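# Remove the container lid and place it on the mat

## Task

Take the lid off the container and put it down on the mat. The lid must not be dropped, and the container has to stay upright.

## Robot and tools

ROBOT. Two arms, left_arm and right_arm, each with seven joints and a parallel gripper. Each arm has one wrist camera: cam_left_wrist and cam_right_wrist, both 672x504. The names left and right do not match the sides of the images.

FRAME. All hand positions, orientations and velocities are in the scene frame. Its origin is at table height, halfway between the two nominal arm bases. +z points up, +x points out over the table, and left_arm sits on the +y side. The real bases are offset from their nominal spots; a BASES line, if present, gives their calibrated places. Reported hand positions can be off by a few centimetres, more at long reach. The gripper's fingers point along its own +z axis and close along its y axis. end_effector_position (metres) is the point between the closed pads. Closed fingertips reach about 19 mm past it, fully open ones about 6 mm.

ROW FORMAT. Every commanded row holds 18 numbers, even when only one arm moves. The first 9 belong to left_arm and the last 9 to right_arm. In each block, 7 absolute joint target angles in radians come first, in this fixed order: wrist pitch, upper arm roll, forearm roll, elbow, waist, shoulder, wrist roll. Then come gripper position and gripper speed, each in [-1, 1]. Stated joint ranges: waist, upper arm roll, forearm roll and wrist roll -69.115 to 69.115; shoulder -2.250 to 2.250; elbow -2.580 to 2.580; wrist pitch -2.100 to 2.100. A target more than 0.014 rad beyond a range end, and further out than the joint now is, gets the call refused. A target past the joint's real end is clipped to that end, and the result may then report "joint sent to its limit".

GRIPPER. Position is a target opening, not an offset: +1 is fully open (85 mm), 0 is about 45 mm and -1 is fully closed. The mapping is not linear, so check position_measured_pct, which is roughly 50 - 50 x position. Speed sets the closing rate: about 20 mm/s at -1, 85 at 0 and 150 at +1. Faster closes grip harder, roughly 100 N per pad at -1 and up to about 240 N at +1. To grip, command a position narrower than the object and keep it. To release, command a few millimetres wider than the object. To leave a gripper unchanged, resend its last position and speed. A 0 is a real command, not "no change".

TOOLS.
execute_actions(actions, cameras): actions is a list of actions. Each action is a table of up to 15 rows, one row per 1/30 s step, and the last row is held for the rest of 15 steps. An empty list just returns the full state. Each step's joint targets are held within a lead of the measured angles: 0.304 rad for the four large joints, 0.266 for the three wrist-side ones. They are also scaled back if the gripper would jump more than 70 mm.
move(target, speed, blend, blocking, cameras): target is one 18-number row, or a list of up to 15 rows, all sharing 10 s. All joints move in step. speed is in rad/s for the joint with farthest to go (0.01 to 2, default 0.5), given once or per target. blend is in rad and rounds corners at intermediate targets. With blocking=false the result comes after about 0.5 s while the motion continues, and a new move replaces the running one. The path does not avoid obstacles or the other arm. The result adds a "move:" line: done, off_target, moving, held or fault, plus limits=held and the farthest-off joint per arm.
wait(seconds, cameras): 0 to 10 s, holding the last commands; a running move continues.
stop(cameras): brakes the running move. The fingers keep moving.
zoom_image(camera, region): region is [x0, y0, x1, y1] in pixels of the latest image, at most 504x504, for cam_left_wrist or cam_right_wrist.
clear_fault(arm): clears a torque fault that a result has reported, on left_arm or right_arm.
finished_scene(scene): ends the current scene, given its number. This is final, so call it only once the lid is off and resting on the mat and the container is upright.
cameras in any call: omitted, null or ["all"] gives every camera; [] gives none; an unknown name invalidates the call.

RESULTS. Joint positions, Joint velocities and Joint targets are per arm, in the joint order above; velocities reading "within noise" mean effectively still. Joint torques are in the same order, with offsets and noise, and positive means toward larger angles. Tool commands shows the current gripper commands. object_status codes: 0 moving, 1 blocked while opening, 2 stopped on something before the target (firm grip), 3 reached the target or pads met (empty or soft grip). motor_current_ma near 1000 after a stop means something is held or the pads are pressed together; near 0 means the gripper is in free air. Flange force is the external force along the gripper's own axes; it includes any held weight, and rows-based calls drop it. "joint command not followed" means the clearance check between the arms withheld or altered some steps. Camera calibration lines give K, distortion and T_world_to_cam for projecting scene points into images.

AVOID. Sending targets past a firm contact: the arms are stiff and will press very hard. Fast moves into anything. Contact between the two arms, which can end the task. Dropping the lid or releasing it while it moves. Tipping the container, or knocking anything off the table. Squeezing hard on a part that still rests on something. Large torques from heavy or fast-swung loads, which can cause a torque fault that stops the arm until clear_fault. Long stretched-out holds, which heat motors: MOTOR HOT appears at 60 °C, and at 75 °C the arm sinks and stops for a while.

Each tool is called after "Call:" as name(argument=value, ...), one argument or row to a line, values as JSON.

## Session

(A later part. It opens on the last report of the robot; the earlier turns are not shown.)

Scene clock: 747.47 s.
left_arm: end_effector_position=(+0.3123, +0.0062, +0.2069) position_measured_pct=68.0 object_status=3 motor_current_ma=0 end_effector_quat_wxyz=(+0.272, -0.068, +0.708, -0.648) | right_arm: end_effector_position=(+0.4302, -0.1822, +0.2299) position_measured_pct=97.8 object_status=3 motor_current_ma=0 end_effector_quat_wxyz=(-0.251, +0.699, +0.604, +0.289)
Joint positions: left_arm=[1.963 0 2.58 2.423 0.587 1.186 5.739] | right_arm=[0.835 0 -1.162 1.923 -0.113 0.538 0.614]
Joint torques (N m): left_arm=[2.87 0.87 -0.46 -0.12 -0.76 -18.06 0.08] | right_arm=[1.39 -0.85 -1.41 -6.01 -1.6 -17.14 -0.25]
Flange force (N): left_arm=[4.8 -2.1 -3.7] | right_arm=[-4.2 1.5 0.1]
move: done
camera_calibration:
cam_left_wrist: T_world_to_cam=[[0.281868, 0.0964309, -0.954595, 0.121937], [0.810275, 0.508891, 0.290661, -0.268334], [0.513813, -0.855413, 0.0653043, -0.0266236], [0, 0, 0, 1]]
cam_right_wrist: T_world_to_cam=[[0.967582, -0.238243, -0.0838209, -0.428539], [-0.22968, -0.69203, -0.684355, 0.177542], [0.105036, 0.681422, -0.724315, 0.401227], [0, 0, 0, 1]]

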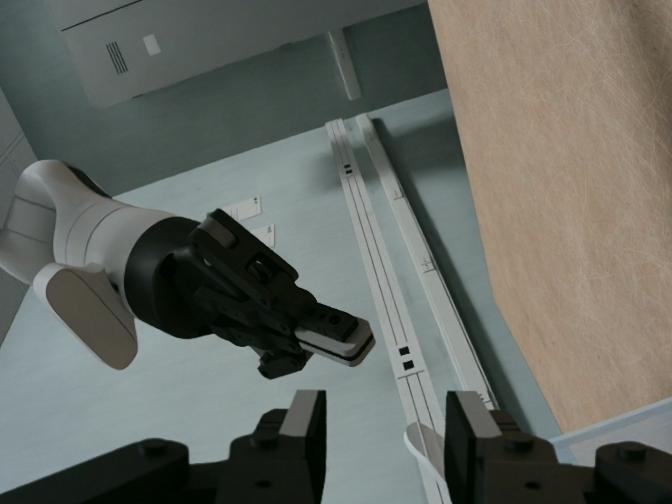

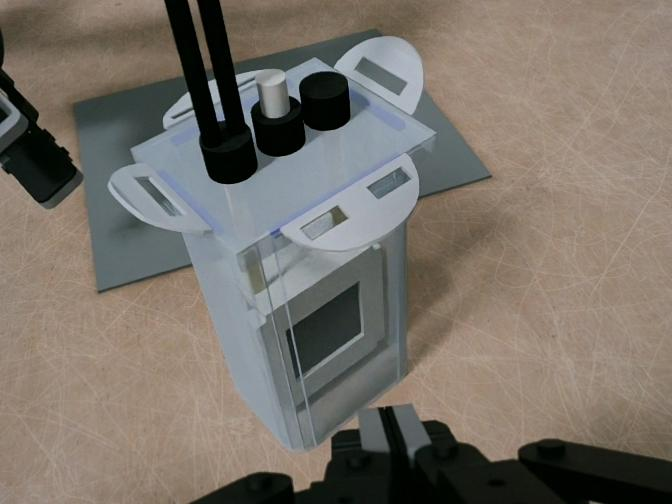

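Call:
move(
  target=[
    [1.47,0,1.81,2.21,0.26,0.874,5.4,-0.36,0,0.835,0,-1.162,1.923,-0.113,0.538,0.614,-0.95,0],
    [0.95,-0.128,1.1,2.084,-0.016,0.438,5.6,-0.36,0,0.835,0,-1.162,1.923,-0.113,0.538,0.614,-0.95,0],
    [1.9665,0,0.1353,0.3177,0.6334,0.9168,5.869,-0.36,0,0.835,0,-1.162,1.923,-0.113,0.538,0.614,-0.95,0],
  ],
  speed=0.7,
  blend=[0.15, 0.1, 0],
)

Scene clock: 757.03 s.
left_arm: end_effector_position=(+0.4325, +0.0316, +0.3846) position_measured_pct=68.0 object_status=3 motor_current_ma=0 end_effector_quat_wxyz=(+0.017, +0.967, +0.247, -0.068) | right_arm: end_effector_position=(+0.4302, -0.1822, +0.2299) position_measured_pct=97.8 object_status=3 motor_current_ma=0 end_effector_quat_wxyz=(-0.251, +0.699, +0.604, +0.289)
Joint positions: left_arm=[1.966 0 0.135 0.318 0.633 0.917 5.869] | right_arm=[0.835 0 -1.162 1.923 -0.113 0.538 0.614]
Joint torques (N m): left_arm=[0.14 -0.23 0.51 -10.17 -0.71 -25.32 0] | right_arm=[1.41 -0.75 -1.42 -6 -1.74 -17.22 -0.26]
Flange force (N): left_arm=no reading | right_arm=[-4.6 1.5 0.2]
move: done; blend cut to 0 rad at target 1
camera_calibration:
cam_left_wrist: T_world_to_cam=[[0.473424, -0.878833, -0.0593419, -0.141193], [-0.855769, -0.474864, 0.205339, 0.354158], [-0.208638, -0.0464293, -0.97689, 0.609468], [0, 0, 0, 1]]
cam_right_wrist: T_world_to_cam=[[0.967586, -0.23822, -0.0838319, -0.428525], [-0.229668, -0.692014, -0.684375, 0.177555], [0.105019, 0.681445, -0.724295, 0.401231], [0, 0, 0, 1]]

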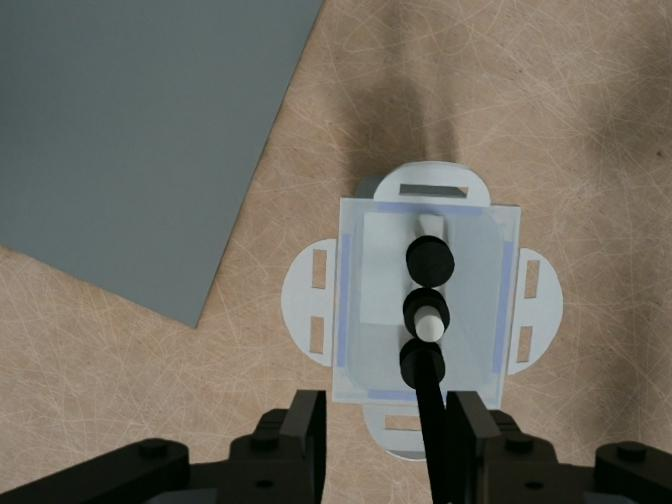

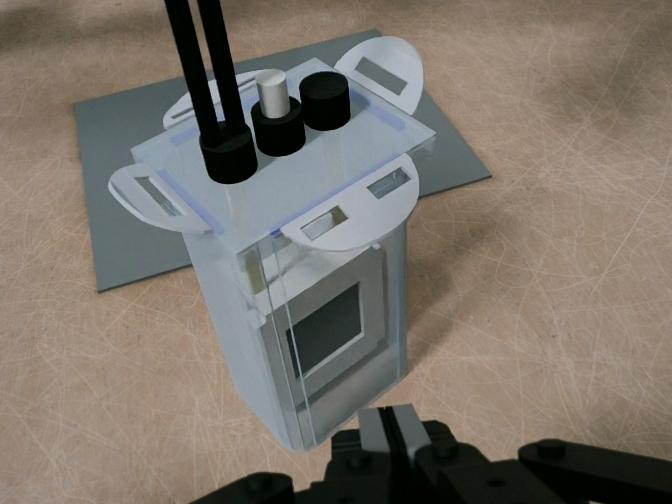

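Call:
move(
  target=[1.6509,0,0.126,0.6122,0.6463,0.9388,5.8397,-0.1,0,0.835,0,-1.162,1.923,-0.113,0.538,0.614,-0.95,0],
  speed=0.25,
)

Scene clock: 789.80 s.
left_arm: end_effector_position=(+0.4464, +0.0116, +0.2797) position_measured_pct=55.0 object_status=3 motor_current_ma=0 end_effector_quat_wxyz=(+0.017, +0.967, +0.247, -0.068) | right_arm: end_effector_position=(+0.4302, -0.1822, +0.2299) position_measured_pct=97.8 object_status=3 motor_current_ma=0 end_effector_quat_wxyz=(-0.251, +0.699, +0.604, +0.289)
Joint positions: left_arm=[1.651 0 0.126 0.612 0.646 0.939 5.84] | right_arm=[0.835 0 -1.162 1.923 -0.113 0.538 0.614]
Joint torques (N m): left_arm=[0.13 -0.17 0.51 -10.51 -0.71 -26.23 0.02] | right_arm=[1.39 -0.78 -1.41 -6.02 -1.72 -17.18 -0.25]
Flange force (N): left_arm=[-4.3 -8.9 5.5] | right_arm=[-4.5 1.5 0.1]
move: done
camera_calibration:
cam_left_wrist: T_world_to_cam=[[0.473428, -0.878841, -0.059208, -0.171563], [-0.855798, -0.474844, 0.205265, 0.378122], [-0.208509, -0.0465078, -0.976914, 0.508873], [0, 0, 0, 1]]
cam_right_wrist: T_world_to_cam=[[0.967586, -0.23822, -0.0838319, -0.428525], [-0.229668, -0.692014, -0.684375, 0.177555], [0.105019, 0.681445, -0.724295, 0.401231], [0, 0, 0, 1]]

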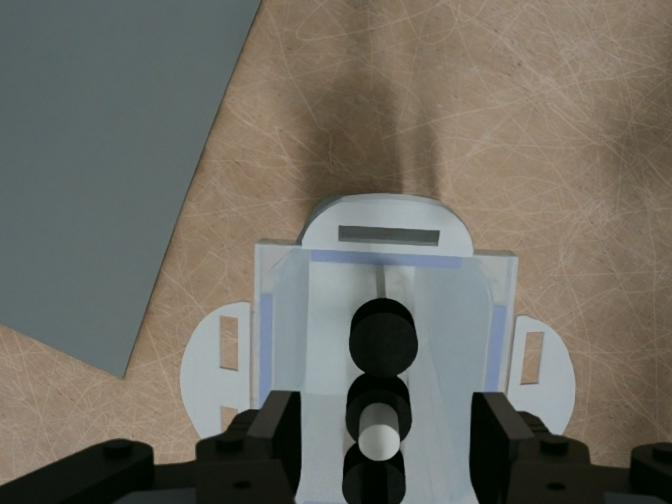

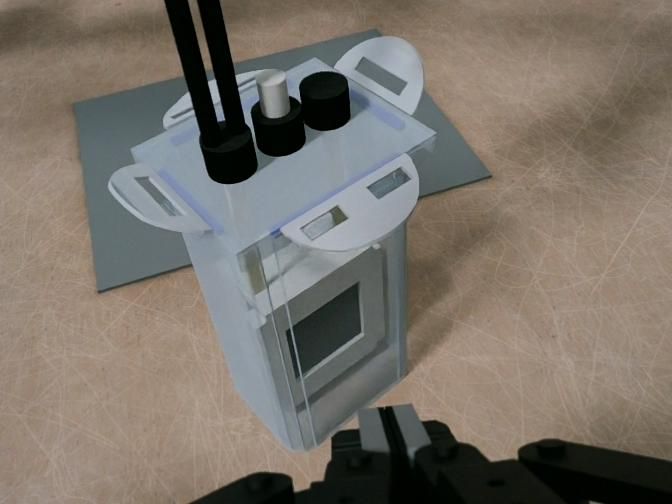

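Call:
move(
  target=[1.5639,0,0.1249,0.681,0.6349,0.9592,5.7674,-0.1,0,0.835,0,-1.162,1.923,-0.113,0.538,0.614,-0.95,0],
  speed=0.15,
)

Call:
zoom_image(
  camera="cam_left_wrist",
  region=[230, 250, 540, 504],
)

Scene clock: 829.67 s.
left_arm: end_effector_position=(+0.4544, +0.0151, +0.2447) position_measured_pct=55.0 object_status=3 motor_current_ma=0 end_effector_quat_wxyz=(+0.019, +0.972, +0.222, -0.067) | right_arm: end_effector_position=(+0.4302, -0.1822, +0.2299) position_measured_pct=97.8 object_status=3 motor_current_ma=0 end_effector_quat_wxyz=(-0.251, +0.699, +0.604, +0.289)
Joint positions: left_arm=[1.564 0 0.125 0.681 0.635 0.959 5.767] | right_arm=[0.835 0 -1.162 1.923 -0.113 0.538 0.614]
Joint torques (N m): left_arm=[0.17 -0.25 0.46 -10.47 -0.74 -26.4 0] | right_arm=[1.39 -0.77 -1.4 -6.03 -1.75 -17.22 -0.28]
Flange force (N): left_arm=[-4.7 -8.0 4.7] | right_arm=[-4.7 1.5 0.2]
move: done
camera_calibration:
cam_left_wrist: T_world_to_cam=[[0.429649, -0.901478, -0.0523413, -0.155846], [-0.878829, -0.430768, 0.205182, 0.403659], [-0.207514, -0.0421571, -0.977323, 0.476107], [0, 0, 0, 1]]
cam_right_wrist: T_world_to_cam=[[0.967586, -0.23822, -0.0838319, -0.428525], [-0.229668, -0.692014, -0.684375, 0.177555], [0.105019, 0.681445, -0.724295, 0.401231], [0, 0, 0, 1]]

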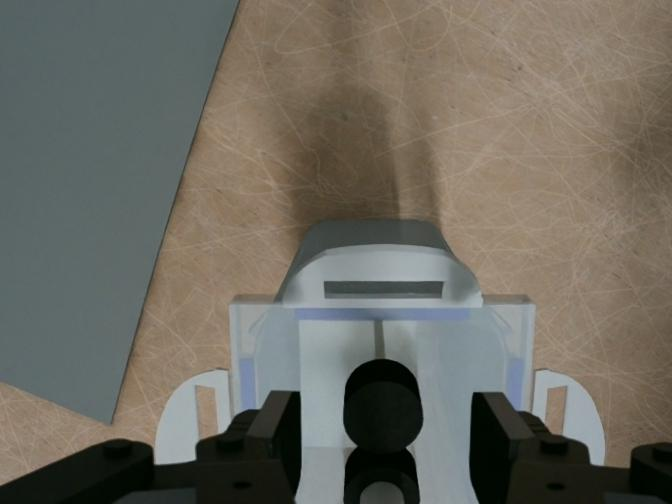

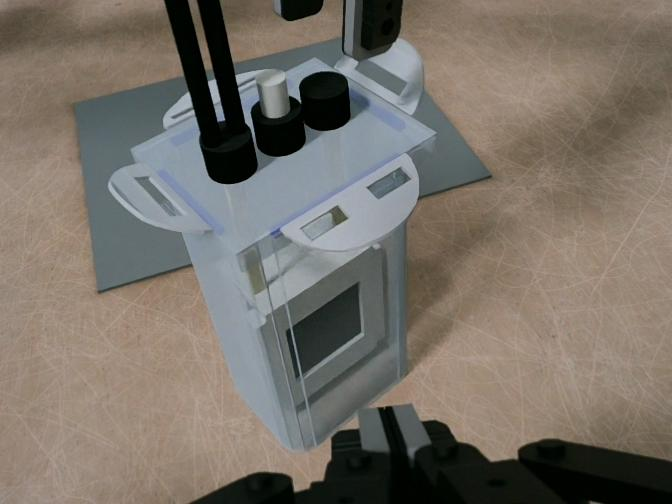

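Scaled by 1.626.

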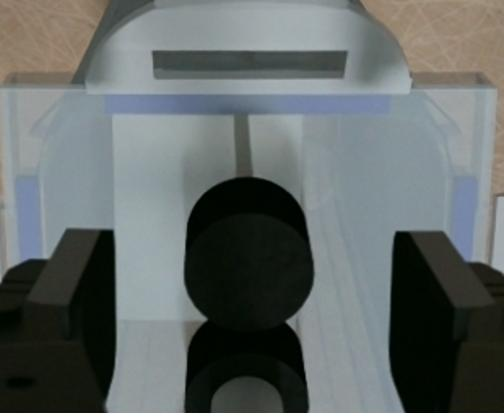

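Call:
move(
  target=[1.5144,0,0.1254,0.732,0.639,0.9577,5.7653,-0.1,0,0.835,0,-1.162,1.923,-0.113,0.538,0.614,-0.95,0],
  speed=0.1,
)

Call:
zoom_image(
  camera="cam_left_wrist",
  region=[230, 250, 540, 504],
)

Call:
zoom_image(
  camera="cam_right_wrist",
  region=[150, 0, 450, 220],
)

Scene clock: 852.73 s.
left_arm: end_effector_position=(+0.4513, +0.0140, +0.2298) position_measured_pct=55.0 object_status=3 motor_current_ma=0 end_effector_quat_wxyz=(+0.019, +0.972, +0.222, -0.067) | right_arm: end_effector_position=(+0.4302, -0.1822, +0.2299) position_measured_pct=97.8 object_status=3 motor_current_ma=0 end_effector_quat_wxyz=(-0.251, +0.699, +0.604, +0.289)
Joint positions: left_arm=[1.514 0 0.125 0.732 0.639 0.958 5.765] | right_arm=[0.835 0 -1.162 1.923 -0.113 0.538 0.614]
Joint torques (N m): left_arm=[0.16 -0.17 0.55 -10.36 -0.68 -26.31 -0.05] | right_arm=[1.42 -0.81 -1.42 -6.01 -1.77 -17.16 -0.29]
Flange force (N): left_arm=[-4.3 -7.1 4.0] | right_arm=[-4.6 1.4 0.1]
move: done
camera_calibration:
cam_left_wrist: T_world_to_cam=[[0.429679, -0.901464, -0.0523238, -0.156281], [-0.878796, -0.430789, 0.205276, 0.403412], [-0.207589, -0.0422207, -0.977305, 0.460871], [0, 0, 0, 1]]
cam_right_wrist: T_world_to_cam=[[0.967586, -0.23822, -0.0838319, -0.428525], [-0.229668, -0.692014, -0.684375, 0.177555], [0.105019, 0.681445, -0.724295, 0.401231], [0, 0, 0, 1]]

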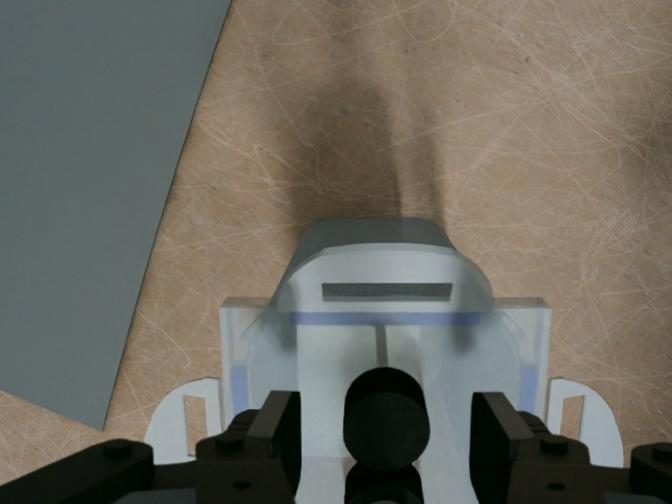

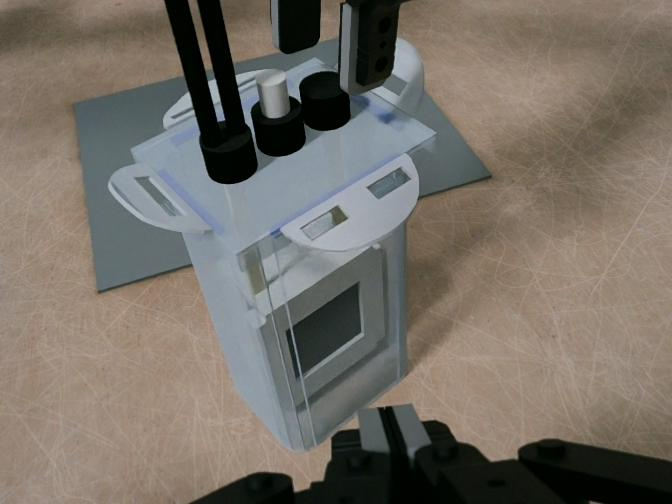

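Scaled by 1.626.

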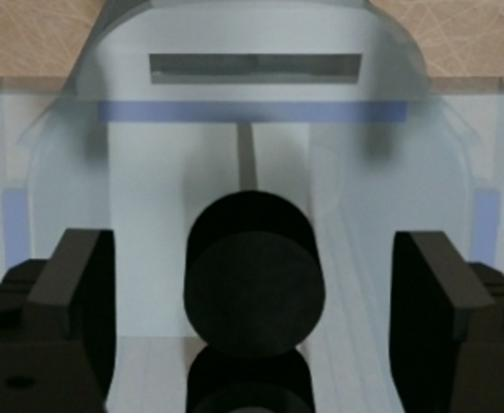

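Scaled by 1.680.

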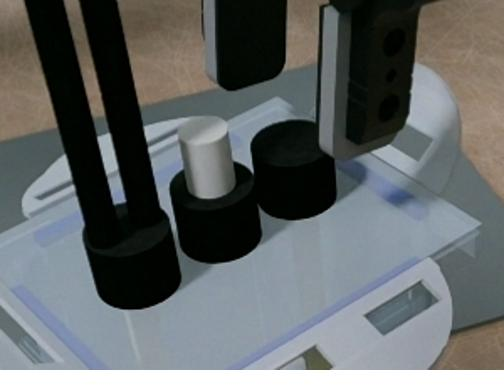

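Call:
move(
  target=[1.4687,0,0.1263,0.7776,0.645,0.9575,5.7654,-0.1,0,0.835,0,-1.162,1.923,-0.113,0.538,0.614,-0.95,0],
  speed=0.06,
)

Call:
zoom_image(
  camera="cam_left_wrist",
  region=[230, 250, 540, 504],
)

Call:
zoom_image(
  camera="cam_right_wrist",
  region=[200, 0, 450, 180],
)

Scene clock: 878.63 s.
left_arm: end_effector_position=(+0.4471, +0.0120, +0.2157) position_measured_pct=55.0 object_status=3 motor_current_ma=0 end_effector_quat_wxyz=(+0.019, +0.972, +0.222, -0.067) | right_arm: end_effector_position=(+0.4302, -0.1822, +0.2299) position_measured_pct=97.8 object_status=3 motor_current_ma=0 end_effector_quat_wxyz=(-0.251, +0.699, +0.604, +0.289)
Joint positions: left_arm=[1.469 0 0.126 0.778 0.645 0.957 5.765] | right_arm=[0.835 0 -1.162 1.923 -0.113 0.538 0.614]
Joint torques (N m): left_arm=[0.12 -0.27 0.47 -10.45 -0.66 -26.25 0] | right_arm=[1.41 -0.79 -1.39 -6.02 -1.73 -17.17 -0.28]
Flange force (N): left_arm=[-4.4 -7.6 4.0] | right_arm=[-4.6 1.4 0.2]
move: done
camera_calibration:
cam_left_wrist: T_world_to_cam=[[0.429546, -0.901523, -0.0524051, -0.156896], [-0.878835, -0.430673, 0.205354, 0.401866], [-0.207701, -0.0421538, -0.977284, 0.446236], [0, 0, 0, 1]]
cam_right_wrist: T_world_to_cam=[[0.967586, -0.23822, -0.0838319, -0.428525], [-0.229668, -0.692014, -0.684375, 0.177555], [0.105019, 0.681445, -0.724295, 0.401231], [0, 0, 0, 1]]

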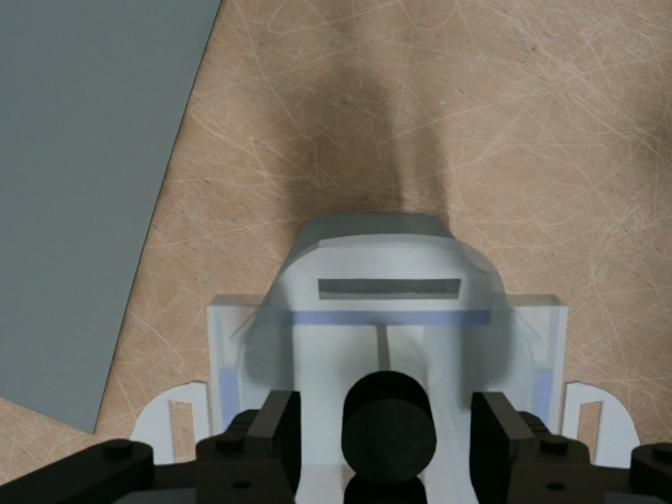

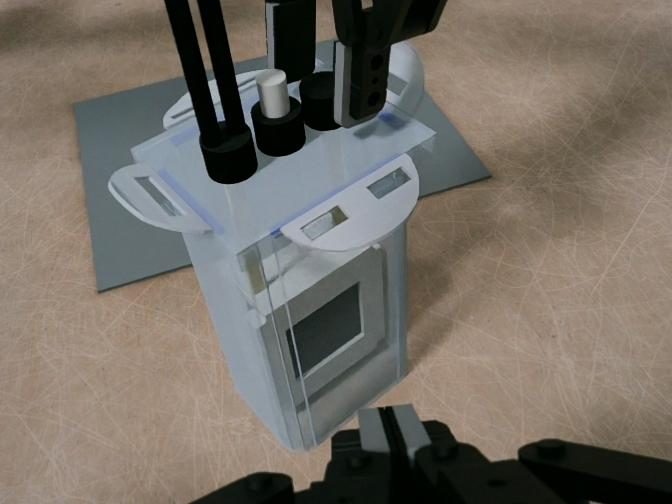

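Scaled by 1.626.

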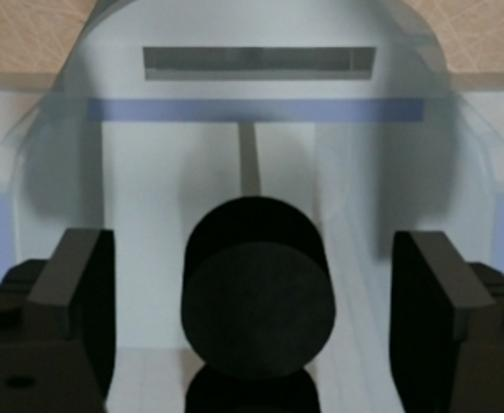

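Scaled by 2.016.

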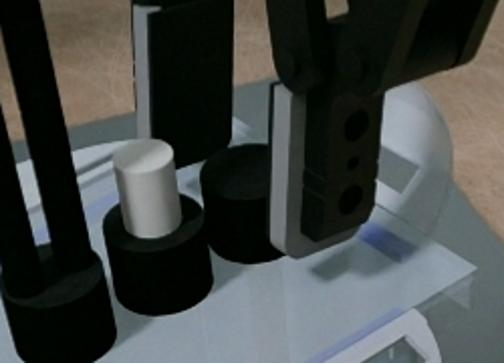

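Call:
move(
  target=[1.4455,0,0.1266,0.7955,0.6456,0.9627,5.7623,-0.1,0,0.835,0,-1.162,1.923,-0.113,0.538,0.614,-0.95,0],
  speed=0.05,
)

Call:
zoom_image(
  camera="cam_right_wrist",
  region=[200, 0, 450, 180],
)

Scene clock: 887.03 s.
left_arm: end_effector_position=(+0.4470, +0.0117, +0.2068) position_measured_pct=55.0 object_status=3 motor_current_ma=0 end_effector_quat_wxyz=(+0.019, +0.973, +0.222, -0.067) | right_arm: end_effector_position=(+0.4302, -0.1822, +0.2299) position_measured_pct=97.8 object_status=3 motor_current_ma=0 end_effector_quat_wxyz=(-0.251, +0.699, +0.604, +0.289)
Joint positions: left_arm=[1.446 0 0.127 0.795 0.646 0.963 5.762] | right_arm=[0.835 0 -1.162 1.923 -0.113 0.538 0.614]
Joint torques (N m): left_arm=[-0.26 -0.18 0.56 -9.82 -0.61 -24.55 0.01] | right_arm=[1.41 -0.84 -1.44 -6.02 -1.72 -17.14 -0.29]
Flange force (N): left_arm=[-4.7 -7.6 0.6] | right_arm=[-4.5 1.4 0.0]
move: done
camera_calibration:
cam_left_wrist: T_world_to_cam=[[0.428904, -0.901846, -0.0521018, -0.157349], [-0.879212, -0.429993, 0.205167, 0.403602], [-0.207432, -0.0421885, -0.977339, 0.437369], [0, 0, 0, 1]]
cam_right_wrist: T_world_to_cam=[[0.967586, -0.23822, -0.0838319, -0.428525], [-0.229668, -0.692014, -0.684375, 0.177555], [0.105019, 0.681445, -0.724295, 0.401231], [0, 0, 0, 1]]

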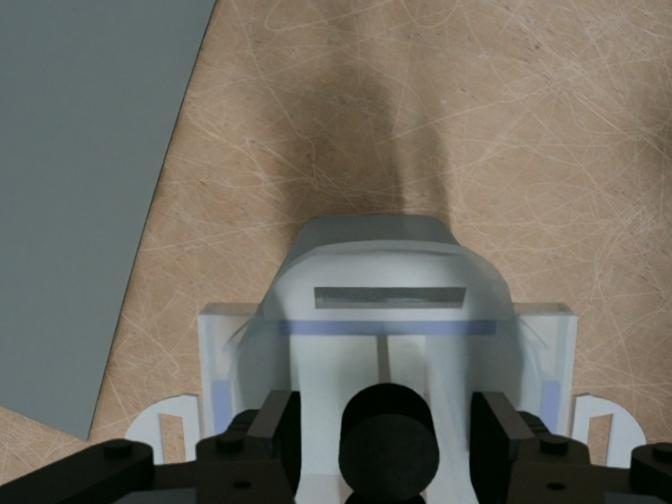

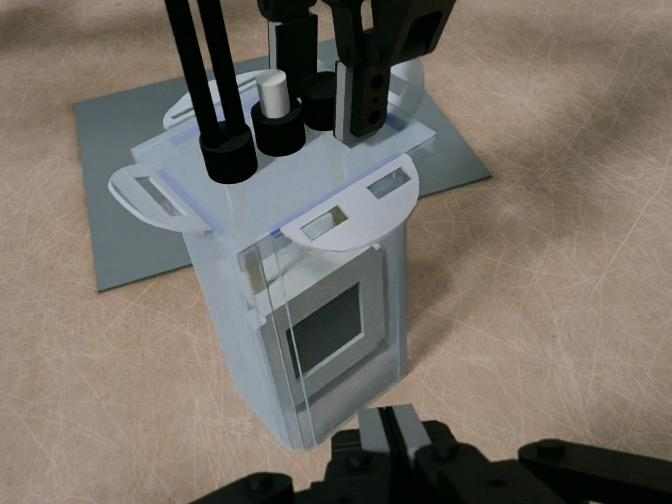

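Scaled by 2.016.

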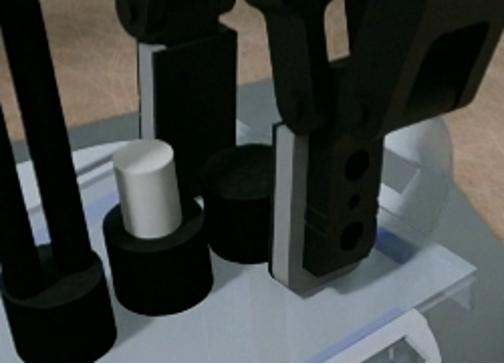

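Call:
move(
  target=[
    [1.4558,0,0.1265,0.7875,0.6453,0.9604,5.7637,-0.1,0,0.835,0,-1.162,1.923,-0.113,0.538,0.614,-0.95,0],
    [1.4558,0,0.1265,0.7875,0.6453,0.9604,5.7637,-0.75,-1,0.835,0,-1.162,1.923,-0.113,0.538,0.614,-0.95,0],
  ],
  speed=0.05,
)

Call:
zoom_image(
  camera="cam_right_wrist",
  region=[200, 0, 450, 180],
)

Call:
zoom_image(
  camera="cam_left_wrist",
  region=[230, 250, 540, 504],
)

Scene clock: 901.30 s.
left_arm: end_effector_position=(+0.4471, +0.0118, +0.2108) position_measured_pct=77.1 object_status=0 motor_current_ma=1000 end_effector_quat_wxyz=(+0.019, +0.973, +0.222, -0.067) | right_arm: end_effector_position=(+0.4302, -0.1822, +0.2299) position_measured_pct=97.8 object_status=3 motor_current_ma=0 end_effector_quat_wxyz=(-0.251, +0.699, +0.604, +0.289)
Joint positions: left_arm=[1.456 0 0.127 0.787 0.645 0.96 5.764] | right_arm=[0.835 0 -1.162 1.923 -0.113 0.538 0.614]
Joint torques (N m): left_arm=[0.43 -0.2 0.4 -9.16 -0.59 -24.37 0] | right_arm=[1.41 -0.79 -1.42 -6 -1.76 -17.18 -0.28]
Flange force (N): left_arm=[-4.1 -6.2 1.0] | right_arm=[-4.6 1.5 0.1]
move: done
camera_calibration:
cam_left_wrist: T_world_to_cam=[[0.429249, -0.901677, -0.0521937, -0.157221], [-0.879006, -0.430341, 0.205317, 0.402819], [-0.207591, -0.0422535, -0.977303, 0.441309], [0, 0, 0, 1]]
cam_right_wrist: T_world_to_cam=[[0.967586, -0.23822, -0.0838319, -0.428525], [-0.229668, -0.692014, -0.684375, 0.177555], [0.105019, 0.681445, -0.724295, 0.401231], [0, 0, 0, 1]]

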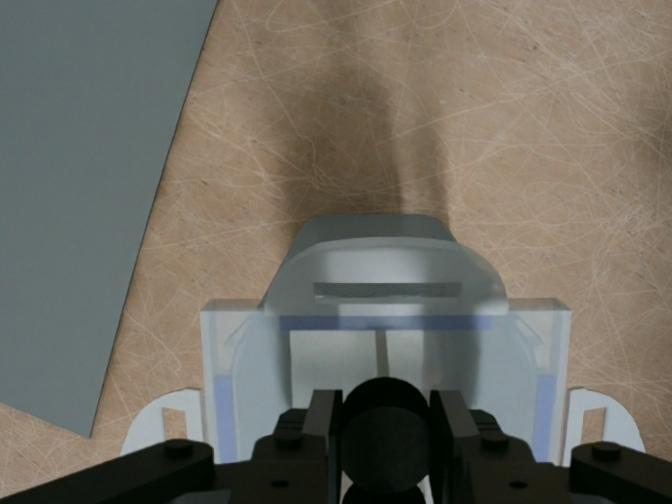

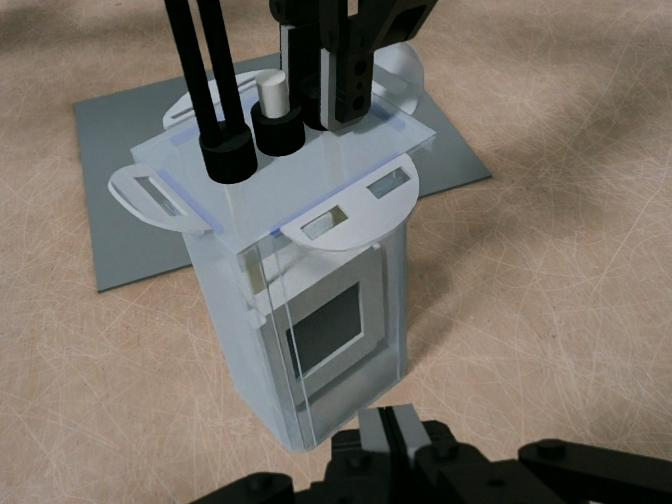

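Scaled by 2.016.

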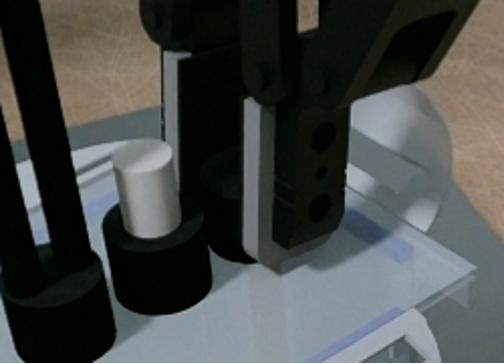

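Scaled by 1.626.

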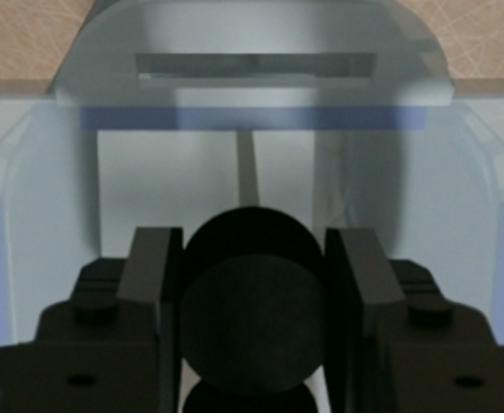

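Call:
move(
  target=[
    [1.373,0,0.1279,0.9474,0.6435,0.8842,5.7528,-0.75,-1,0.835,0,-1.162,1.923,-0.113,0.538,0.614,-0.95,0],
    [1.3037,0,0.13,1.0849,0.6418,0.8168,5.7407,-0.75,-1,0.835,0,-1.162,1.923,-0.113,0.538,0.614,-0.95,0],
  ],
  speed=0.1,
  blend=[0.02, 0],
)

Scene clock: 936.77 s.
left_arm: end_effector_position=(+0.4076, +0.0427, +0.2109) position_measured_pct=77.1 object_status=2 motor_current_ma=1000 end_effector_quat_wxyz=(+0.019, +0.972, +0.222, -0.067) | right_arm: end_effector_position=(+0.4302, -0.1822, +0.2299) position_measured_pct=97.8 object_status=3 motor_current_ma=0 end_effector_quat_wxyz=(-0.251, +0.699, +0.604, +0.289)
Joint positions: left_arm=[1.304 0 0.13 1.085 0.642 0.817 5.741] | right_arm=[0.835 0 -1.162 1.923 -0.113 0.538 0.614]
Joint torques (N m): left_arm=[0.45 -0.22 0.48 -9.93 -0.71 -24.3 0.03] | right_arm=[1.4 -0.82 -1.4 -6.01 -1.76 -17.22 -0.31]
Flange force (N): left_arm=[-3.2 -4.9 4.1] | right_arm=[-4.8 1.5 0.2]
move: done; blend cut to 0 rad at target 1
camera_calibration:
cam_left_wrist: T_world_to_cam=[[0.429598, -0.901502, -0.0523395, -0.112512], [-0.87884, -0.430714, 0.205246, 0.381313], [-0.207574, -0.0421754, -0.97731, 0.434493], [0, 0, 0, 1]]
cam_right_wrist: T_world_to_cam=[[0.967586, -0.23822, -0.0838319, -0.428525], [-0.229668, -0.692014, -0.684375, 0.177555], [0.105019, 0.681445, -0.724295, 0.401231], [0, 0, 0, 1]]

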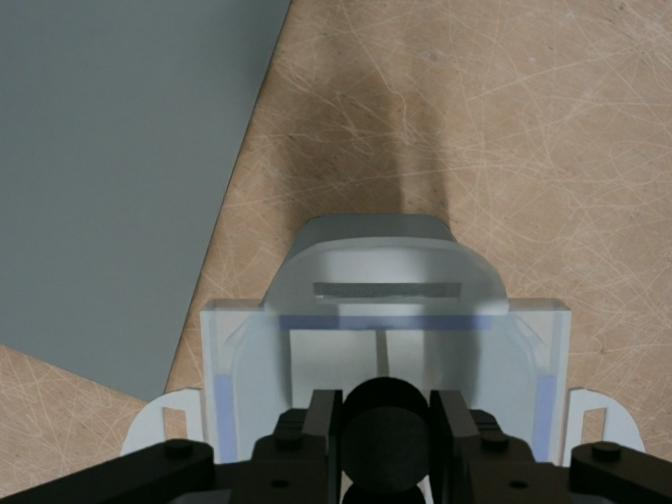

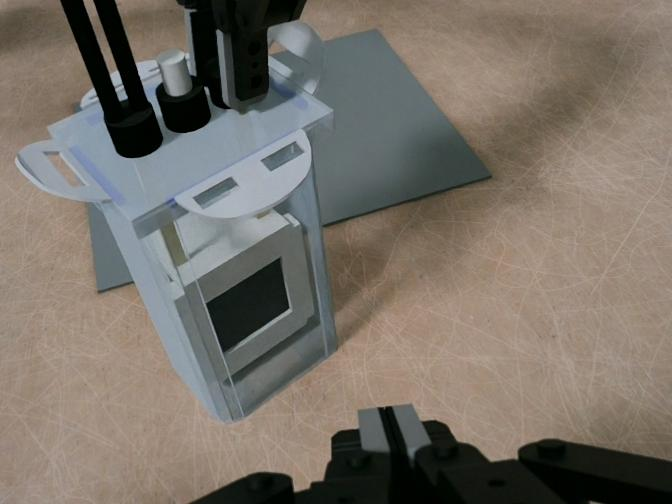

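Call:
move(
  target=[
    [1.3632,0,0.1282,1.0439,0.6418,0.7978,5.749,-0.75,-1,0.835,0,-1.162,1.923,-0.113,0.538,0.614,-0.95,0],
    [1.4286,0,0.1267,0.9946,0.6418,0.7812,5.7571,-0.75,-1,0.835,0,-1.162,1.923,-0.113,0.538,0.614,-0.95,0],
  ],
  speed=0.06,
  blend=[0.02, 0],
)

Scene clock: 966.87 s.
left_arm: end_effector_position=(+0.4076, +0.0427, +0.2598) position_measured_pct=77.1 object_status=2 motor_current_ma=1000 end_effector_quat_wxyz=(+0.019, +0.972, +0.222, -0.067) | right_arm: end_effector_position=(+0.4302, -0.1822, +0.2299) position_measured_pct=97.8 object_status=3 motor_current_ma=0 end_effector_quat_wxyz=(-0.251, +0.699, +0.604, +0.289)
Joint positions: left_arm=[1.429 0 0.127 0.995 0.642 0.781 5.757] | right_arm=[0.835 0 -1.162 1.923 -0.113 0.538 0.614]
Joint torques (N m): left_arm=[0.28 -0.14 0.69 -11.58 -0.71 -26.5 -0.03] | right_arm=[1.4 -0.78 -1.44 -5.98 -1.71 -17.16 -0.28]
Flange force (N): left_arm=[-2.8 -5.2 8.4] | right_arm=[-4.5 1.6 0.1]
move: done; blend cut to 0 rad at target 1
camera_calibration:
cam_left_wrist: T_world_to_cam=[[0.429603, -0.901502, -0.0522893, -0.10999], [-0.878834, -0.430708, 0.205286, 0.371254], [-0.207587, -0.0422381, -0.977304, 0.482289], [0, 0, 0, 1]]
cam_right_wrist: T_world_to_cam=[[0.967586, -0.23822, -0.0838319, -0.428525], [-0.229668, -0.692014, -0.684375, 0.177555], [0.105019, 0.681445, -0.724295, 0.401231], [0, 0, 0, 1]]

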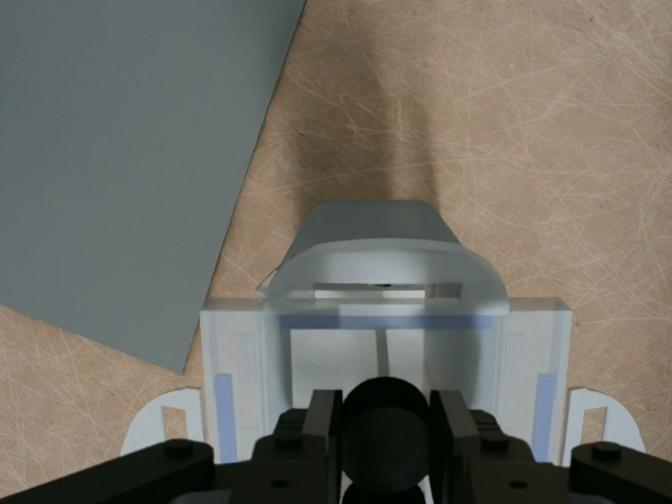

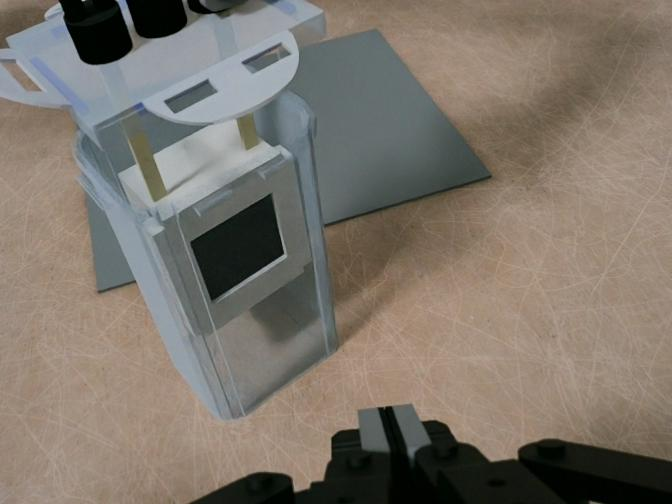

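Call:
move(
  target=[
    [1.5694,0,0.1255,0.8723,0.6418,0.7615,5.7749,-0.75,-1,0.835,0,-1.162,1.923,-0.113,0.538,0.614,-0.95,0],
    [1.7303,0,0.127,0.7072,0.6418,0.7645,5.7955,-0.75,-1,0.835,0,-1.162,1.923,-0.113,0.538,0.614,-0.95,0],
  ],
  speed=0.1,
  blend=[0.03, 0],
)

Scene clock: 976.70 s.
left_arm: end_effector_position=(+0.4076, +0.0427, +0.3597) position_measured_pct=77.1 object_status=2 motor_current_ma=1000 end_effector_quat_wxyz=(+0.019, +0.972, +0.222, -0.067) | right_arm: end_effector_position=(+0.4302, -0.1822, +0.2299) position_measured_pct=97.8 object_status=3 motor_current_ma=0 end_effector_quat_wxyz=(-0.251, +0.699, +0.604, +0.289)
Joint positions: left_arm=[1.73 0 0.127 0.707 0.642 0.765 5.796] | right_arm=[0.835 0 -1.162 1.923 -0.113 0.538 0.614]
Joint torques (N m): left_arm=[0.29 -0.12 0.75 -11.65 -0.65 -26.41 0] | right_arm=[1.4 -0.8 -1.42 -6 -1.75 -17.13 -0.28]
Flange force (N): left_arm=[-3.0 -6.4 10.2] | right_arm=[-4.5 1.4 0.0]
move: done; blend cut to 0 rad at target 1
camera_calibration:
cam_left_wrist: T_world_to_cam=[[0.429681, -0.901461, -0.0523724, -0.10476], [-0.878787, -0.430801, 0.205291, 0.350724], [-0.207624, -0.0421855, -0.977299, 0.57999], [0, 0, 0, 1]]
cam_right_wrist: T_world_to_cam=[[0.967586, -0.23822, -0.0838319, -0.428525], [-0.229668, -0.692014, -0.684375, 0.177555], [0.105019, 0.681445, -0.724295, 0.401231], [0, 0, 0, 1]]

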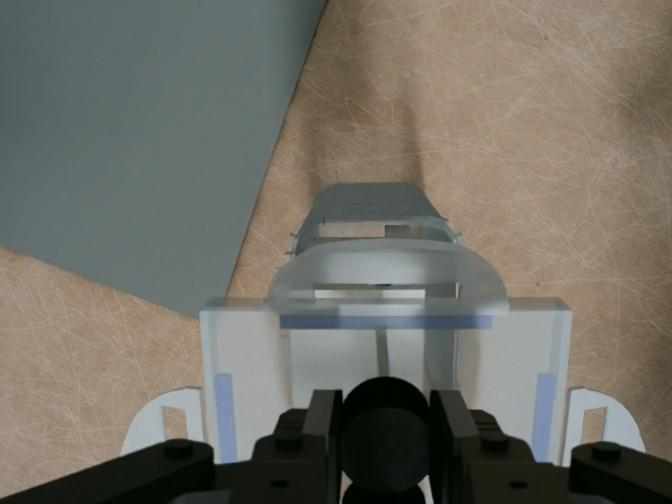

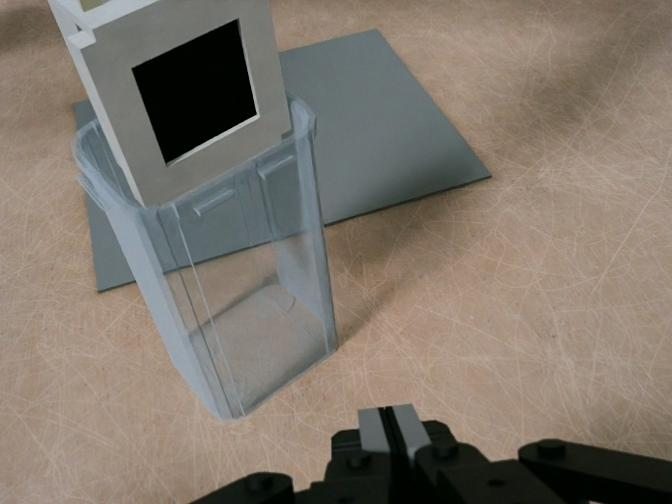

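Call:
move(
  target=[
    [1.8234,0,0.1296,0.5992,0.6418,0.7786,5.808,-0.75,-1,0.835,0,-1.162,1.923,-0.113,0.538,0.614,-0.95,0],
    [1.933,0,0.1342,0.4597,0.6418,0.8076,5.8229,-0.75,-1,0.835,0,-1.162,1.923,-0.113,0.538,0.614,-0.95,0],
  ],
  speed=0.1,
  blend=[0.03, 0],
)

Scene clock: 1005.50 s.
left_arm: end_effector_position=(+0.4075, +0.0427, +0.4097) position_measured_pct=77.1 object_status=2 motor_current_ma=1000 end_effector_quat_wxyz=(+0.019, +0.972, +0.222, -0.067) | right_arm: end_effector_position=(+0.4302, -0.1822, +0.2299) position_measured_pct=97.8 object_status=3 motor_current_ma=0 end_effector_quat_wxyz=(-0.251, +0.699, +0.604, +0.289)
Joint positions: left_arm=[1.933 0 0.134 0.46 0.642 0.808 5.823] | right_arm=[0.835 0 -1.162 1.923 -0.113 0.538 0.614]
Joint torques (N m): left_arm=[0.29 -0.05 0.68 -11.34 -0.66 -26.57 0.06] | right_arm=[1.38 -0.82 -1.42 -6.03 -1.77 -17.17 -0.26]
Flange force (N): left_arm=no reading | right_arm=[-4.6 1.5 0.0]
move: done; blend cut to 0 rad at target 1
camera_calibration:
cam_left_wrist: T_world_to_cam=[[0.429565, -0.901514, -0.0523978, -0.102055], [-0.878823, -0.430689, 0.205369, 0.340404], [-0.20771, -0.042171, -0.977281, 0.628891], [0, 0, 0, 1]]
cam_right_wrist: T_world_to_cam=[[0.967586, -0.23822, -0.0838319, -0.428525], [-0.229668, -0.692014, -0.684375, 0.177555], [0.105019, 0.681445, -0.724295, 0.401231], [0, 0, 0, 1]]

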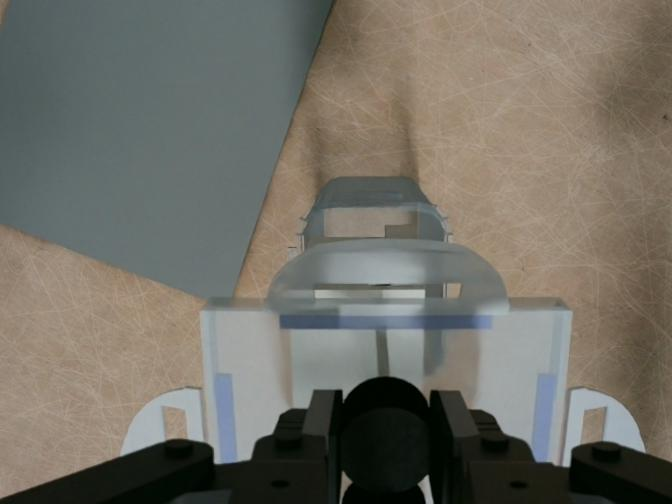

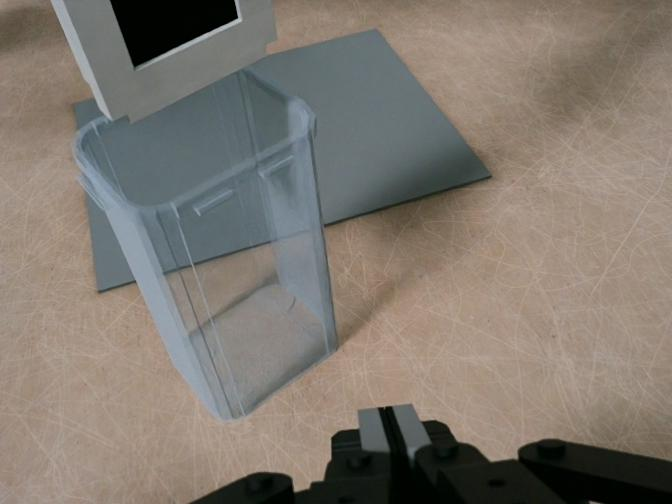

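Call:
move(
  target=[
    [1.8284,0,0.1214,0.7081,0.5253,0.6791,5.6892,-0.75,-1,0.835,0,-1.162,1.923,-0.113,0.538,0.614,-0.95,0],
    [1.748,0,0.109,0.8803,0.4037,0.6016,5.5553,-0.75,-1,0.835,0,-1.162,1.923,-0.113,0.538,0.614,-0.95,0],
    [1.5159,0,0.0959,1.157,0.2822,0.5709,5.4092,-0.75,-1,0.835,0,-1.162,1.923,-0.113,0.538,0.614,-0.95,0],
  ],
  speed=0.12,
  blend=[0.04, 0.04, 0],
)

Scene clock: 1022.87 s.
left_arm: end_effector_position=(+0.4431, +0.2515, +0.3298) position_measured_pct=77.1 object_status=2 motor_current_ma=1000 end_effector_quat_wxyz=(+0.019, +0.972, +0.222, -0.067) | right_arm: end_effector_position=(+0.4302, -0.1822, +0.2299) position_measured_pct=97.8 object_status=3 motor_current_ma=0 end_effector_quat_wxyz=(-0.251, +0.699, +0.604, +0.289)
Joint positions: left_arm=[1.516 0 0.096 1.157 0.282 0.571 5.409] | right_arm=[0.835 0 -1.162 1.923 -0.113 0.538 0.614]
Joint torques (N m): left_arm=[0.48 -0.41 0.59 -11.55 -0.75 -22.61 0.03] | right_arm=[1.39 -0.79 -1.42 -6.02 -1.73 -17.18 -0.26]
Flange force (N): left_arm=[-3.9 -2.8 9.2] | right_arm=[-4.5 1.5 0.1]
move: done; blend cut to 0 rad at target 1
camera_calibration:
cam_left_wrist: T_world_to_cam=[[0.429553, -0.901527, -0.0522822, 0.0666685], [-0.878851, -0.430655, 0.205321, 0.47801], [-0.207618, -0.0422479, -0.977297, 0.566983], [0, 0, 0, 1]]
cam_right_wrist: T_world_to_cam=[[0.967586, -0.23822, -0.0838319, -0.428525], [-0.229668, -0.692014, -0.684375, 0.177555], [0.105019, 0.681445, -0.724295, 0.401231], [0, 0, 0, 1]]

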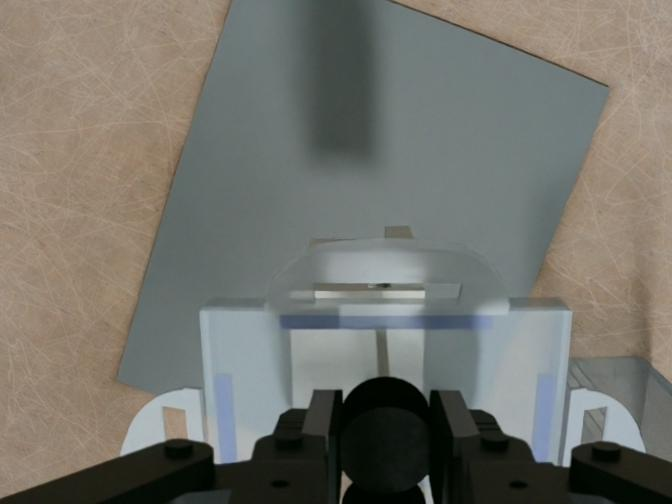

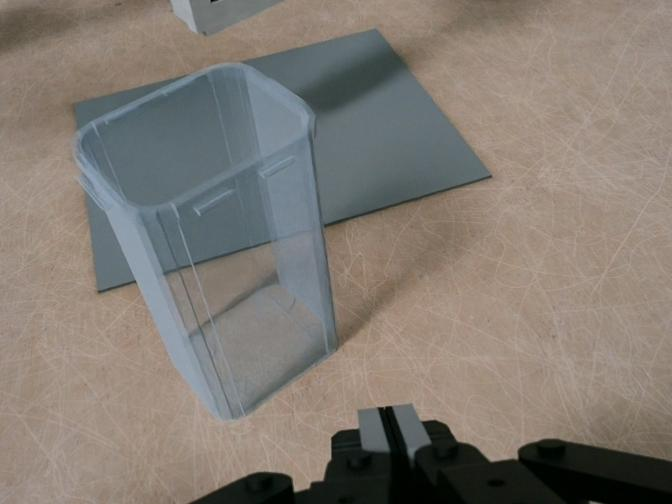

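Call:
move(
  target=[
    [1.3748,0,0.0976,1.2699,0.2822,0.5997,5.396,-0.75,-1,0.835,0,-1.162,1.923,-0.113,0.538,0.614,-0.95,0],
    [1.2287,0,0.1016,1.3676,0.2822,0.6487,5.3804,-0.75,-1,0.835,0,-1.162,1.923,-0.113,0.538,0.614,-0.95,0],
  ],
  speed=0.12,
  blend=[0.03, 0],
)

Call:
zoom_image(
  camera="cam_right_wrist",
  region=[120, 0, 420, 150],
)

Scene clock: 1034.73 s.
left_arm: end_effector_position=(+0.4432, +0.2515, +0.2248) position_measured_pct=77.1 object_status=2 motor_current_ma=1000 end_effector_quat_wxyz=(+0.019, +0.972, +0.222, -0.067) | right_arm: end_effector_position=(+0.4302, -0.1822, +0.2299) position_measured_pct=97.8 object_status=3 motor_current_ma=0 end_effector_quat_wxyz=(-0.251, +0.699, +0.604, +0.289)
Joint positions: left_arm=[1.229 0 0.102 1.368 0.282 0.649 5.38] | right_arm=[0.835 0 -1.162 1.923 -0.113 0.538 0.614]
Joint torques (N m): left_arm=[0.45 -0.29 0.56 -10.45 -0.72 -23.14 -0.01] | right_arm=[1.4 -0.76 -1.41 -6.02 -1.76 -17.13 -0.29]
Flange force (N): left_arm=[-3.2 -2.1 7.5] | right_arm=[-4.6 1.3 0.1]
move: done; blend cut to 0 rad at target 1
camera_calibration:
cam_left_wrist: T_world_to_cam=[[0.429658, -0.901478, -0.0522638, 0.0610706], [-0.878823, -0.430759, 0.205224, 0.499683], [-0.207518, -0.0422456, -0.977319, 0.464277], [0, 0, 0, 1]]
cam_right_wrist: T_world_to_cam=[[0.967586, -0.23822, -0.0838319, -0.428525], [-0.229668, -0.692014, -0.684375, 0.177555], [0.105019, 0.681445, -0.724295, 0.401231], [0, 0, 0, 1]]

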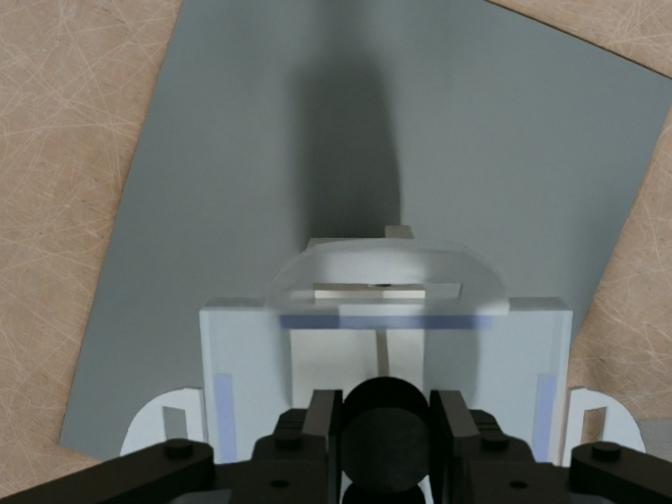

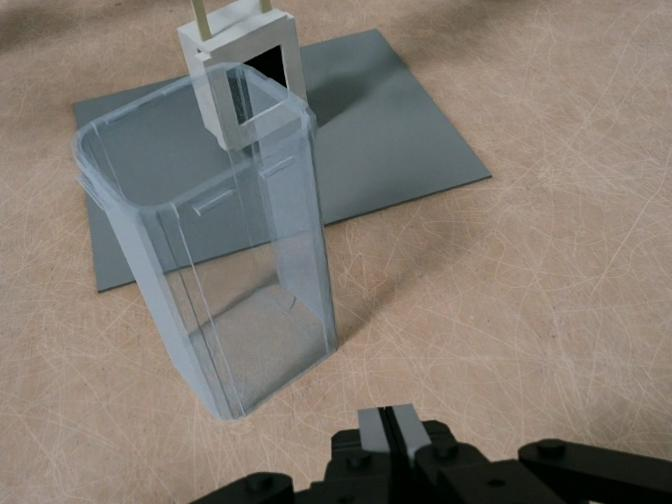

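Scaled by 1.680.

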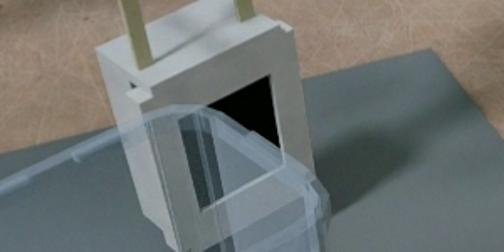

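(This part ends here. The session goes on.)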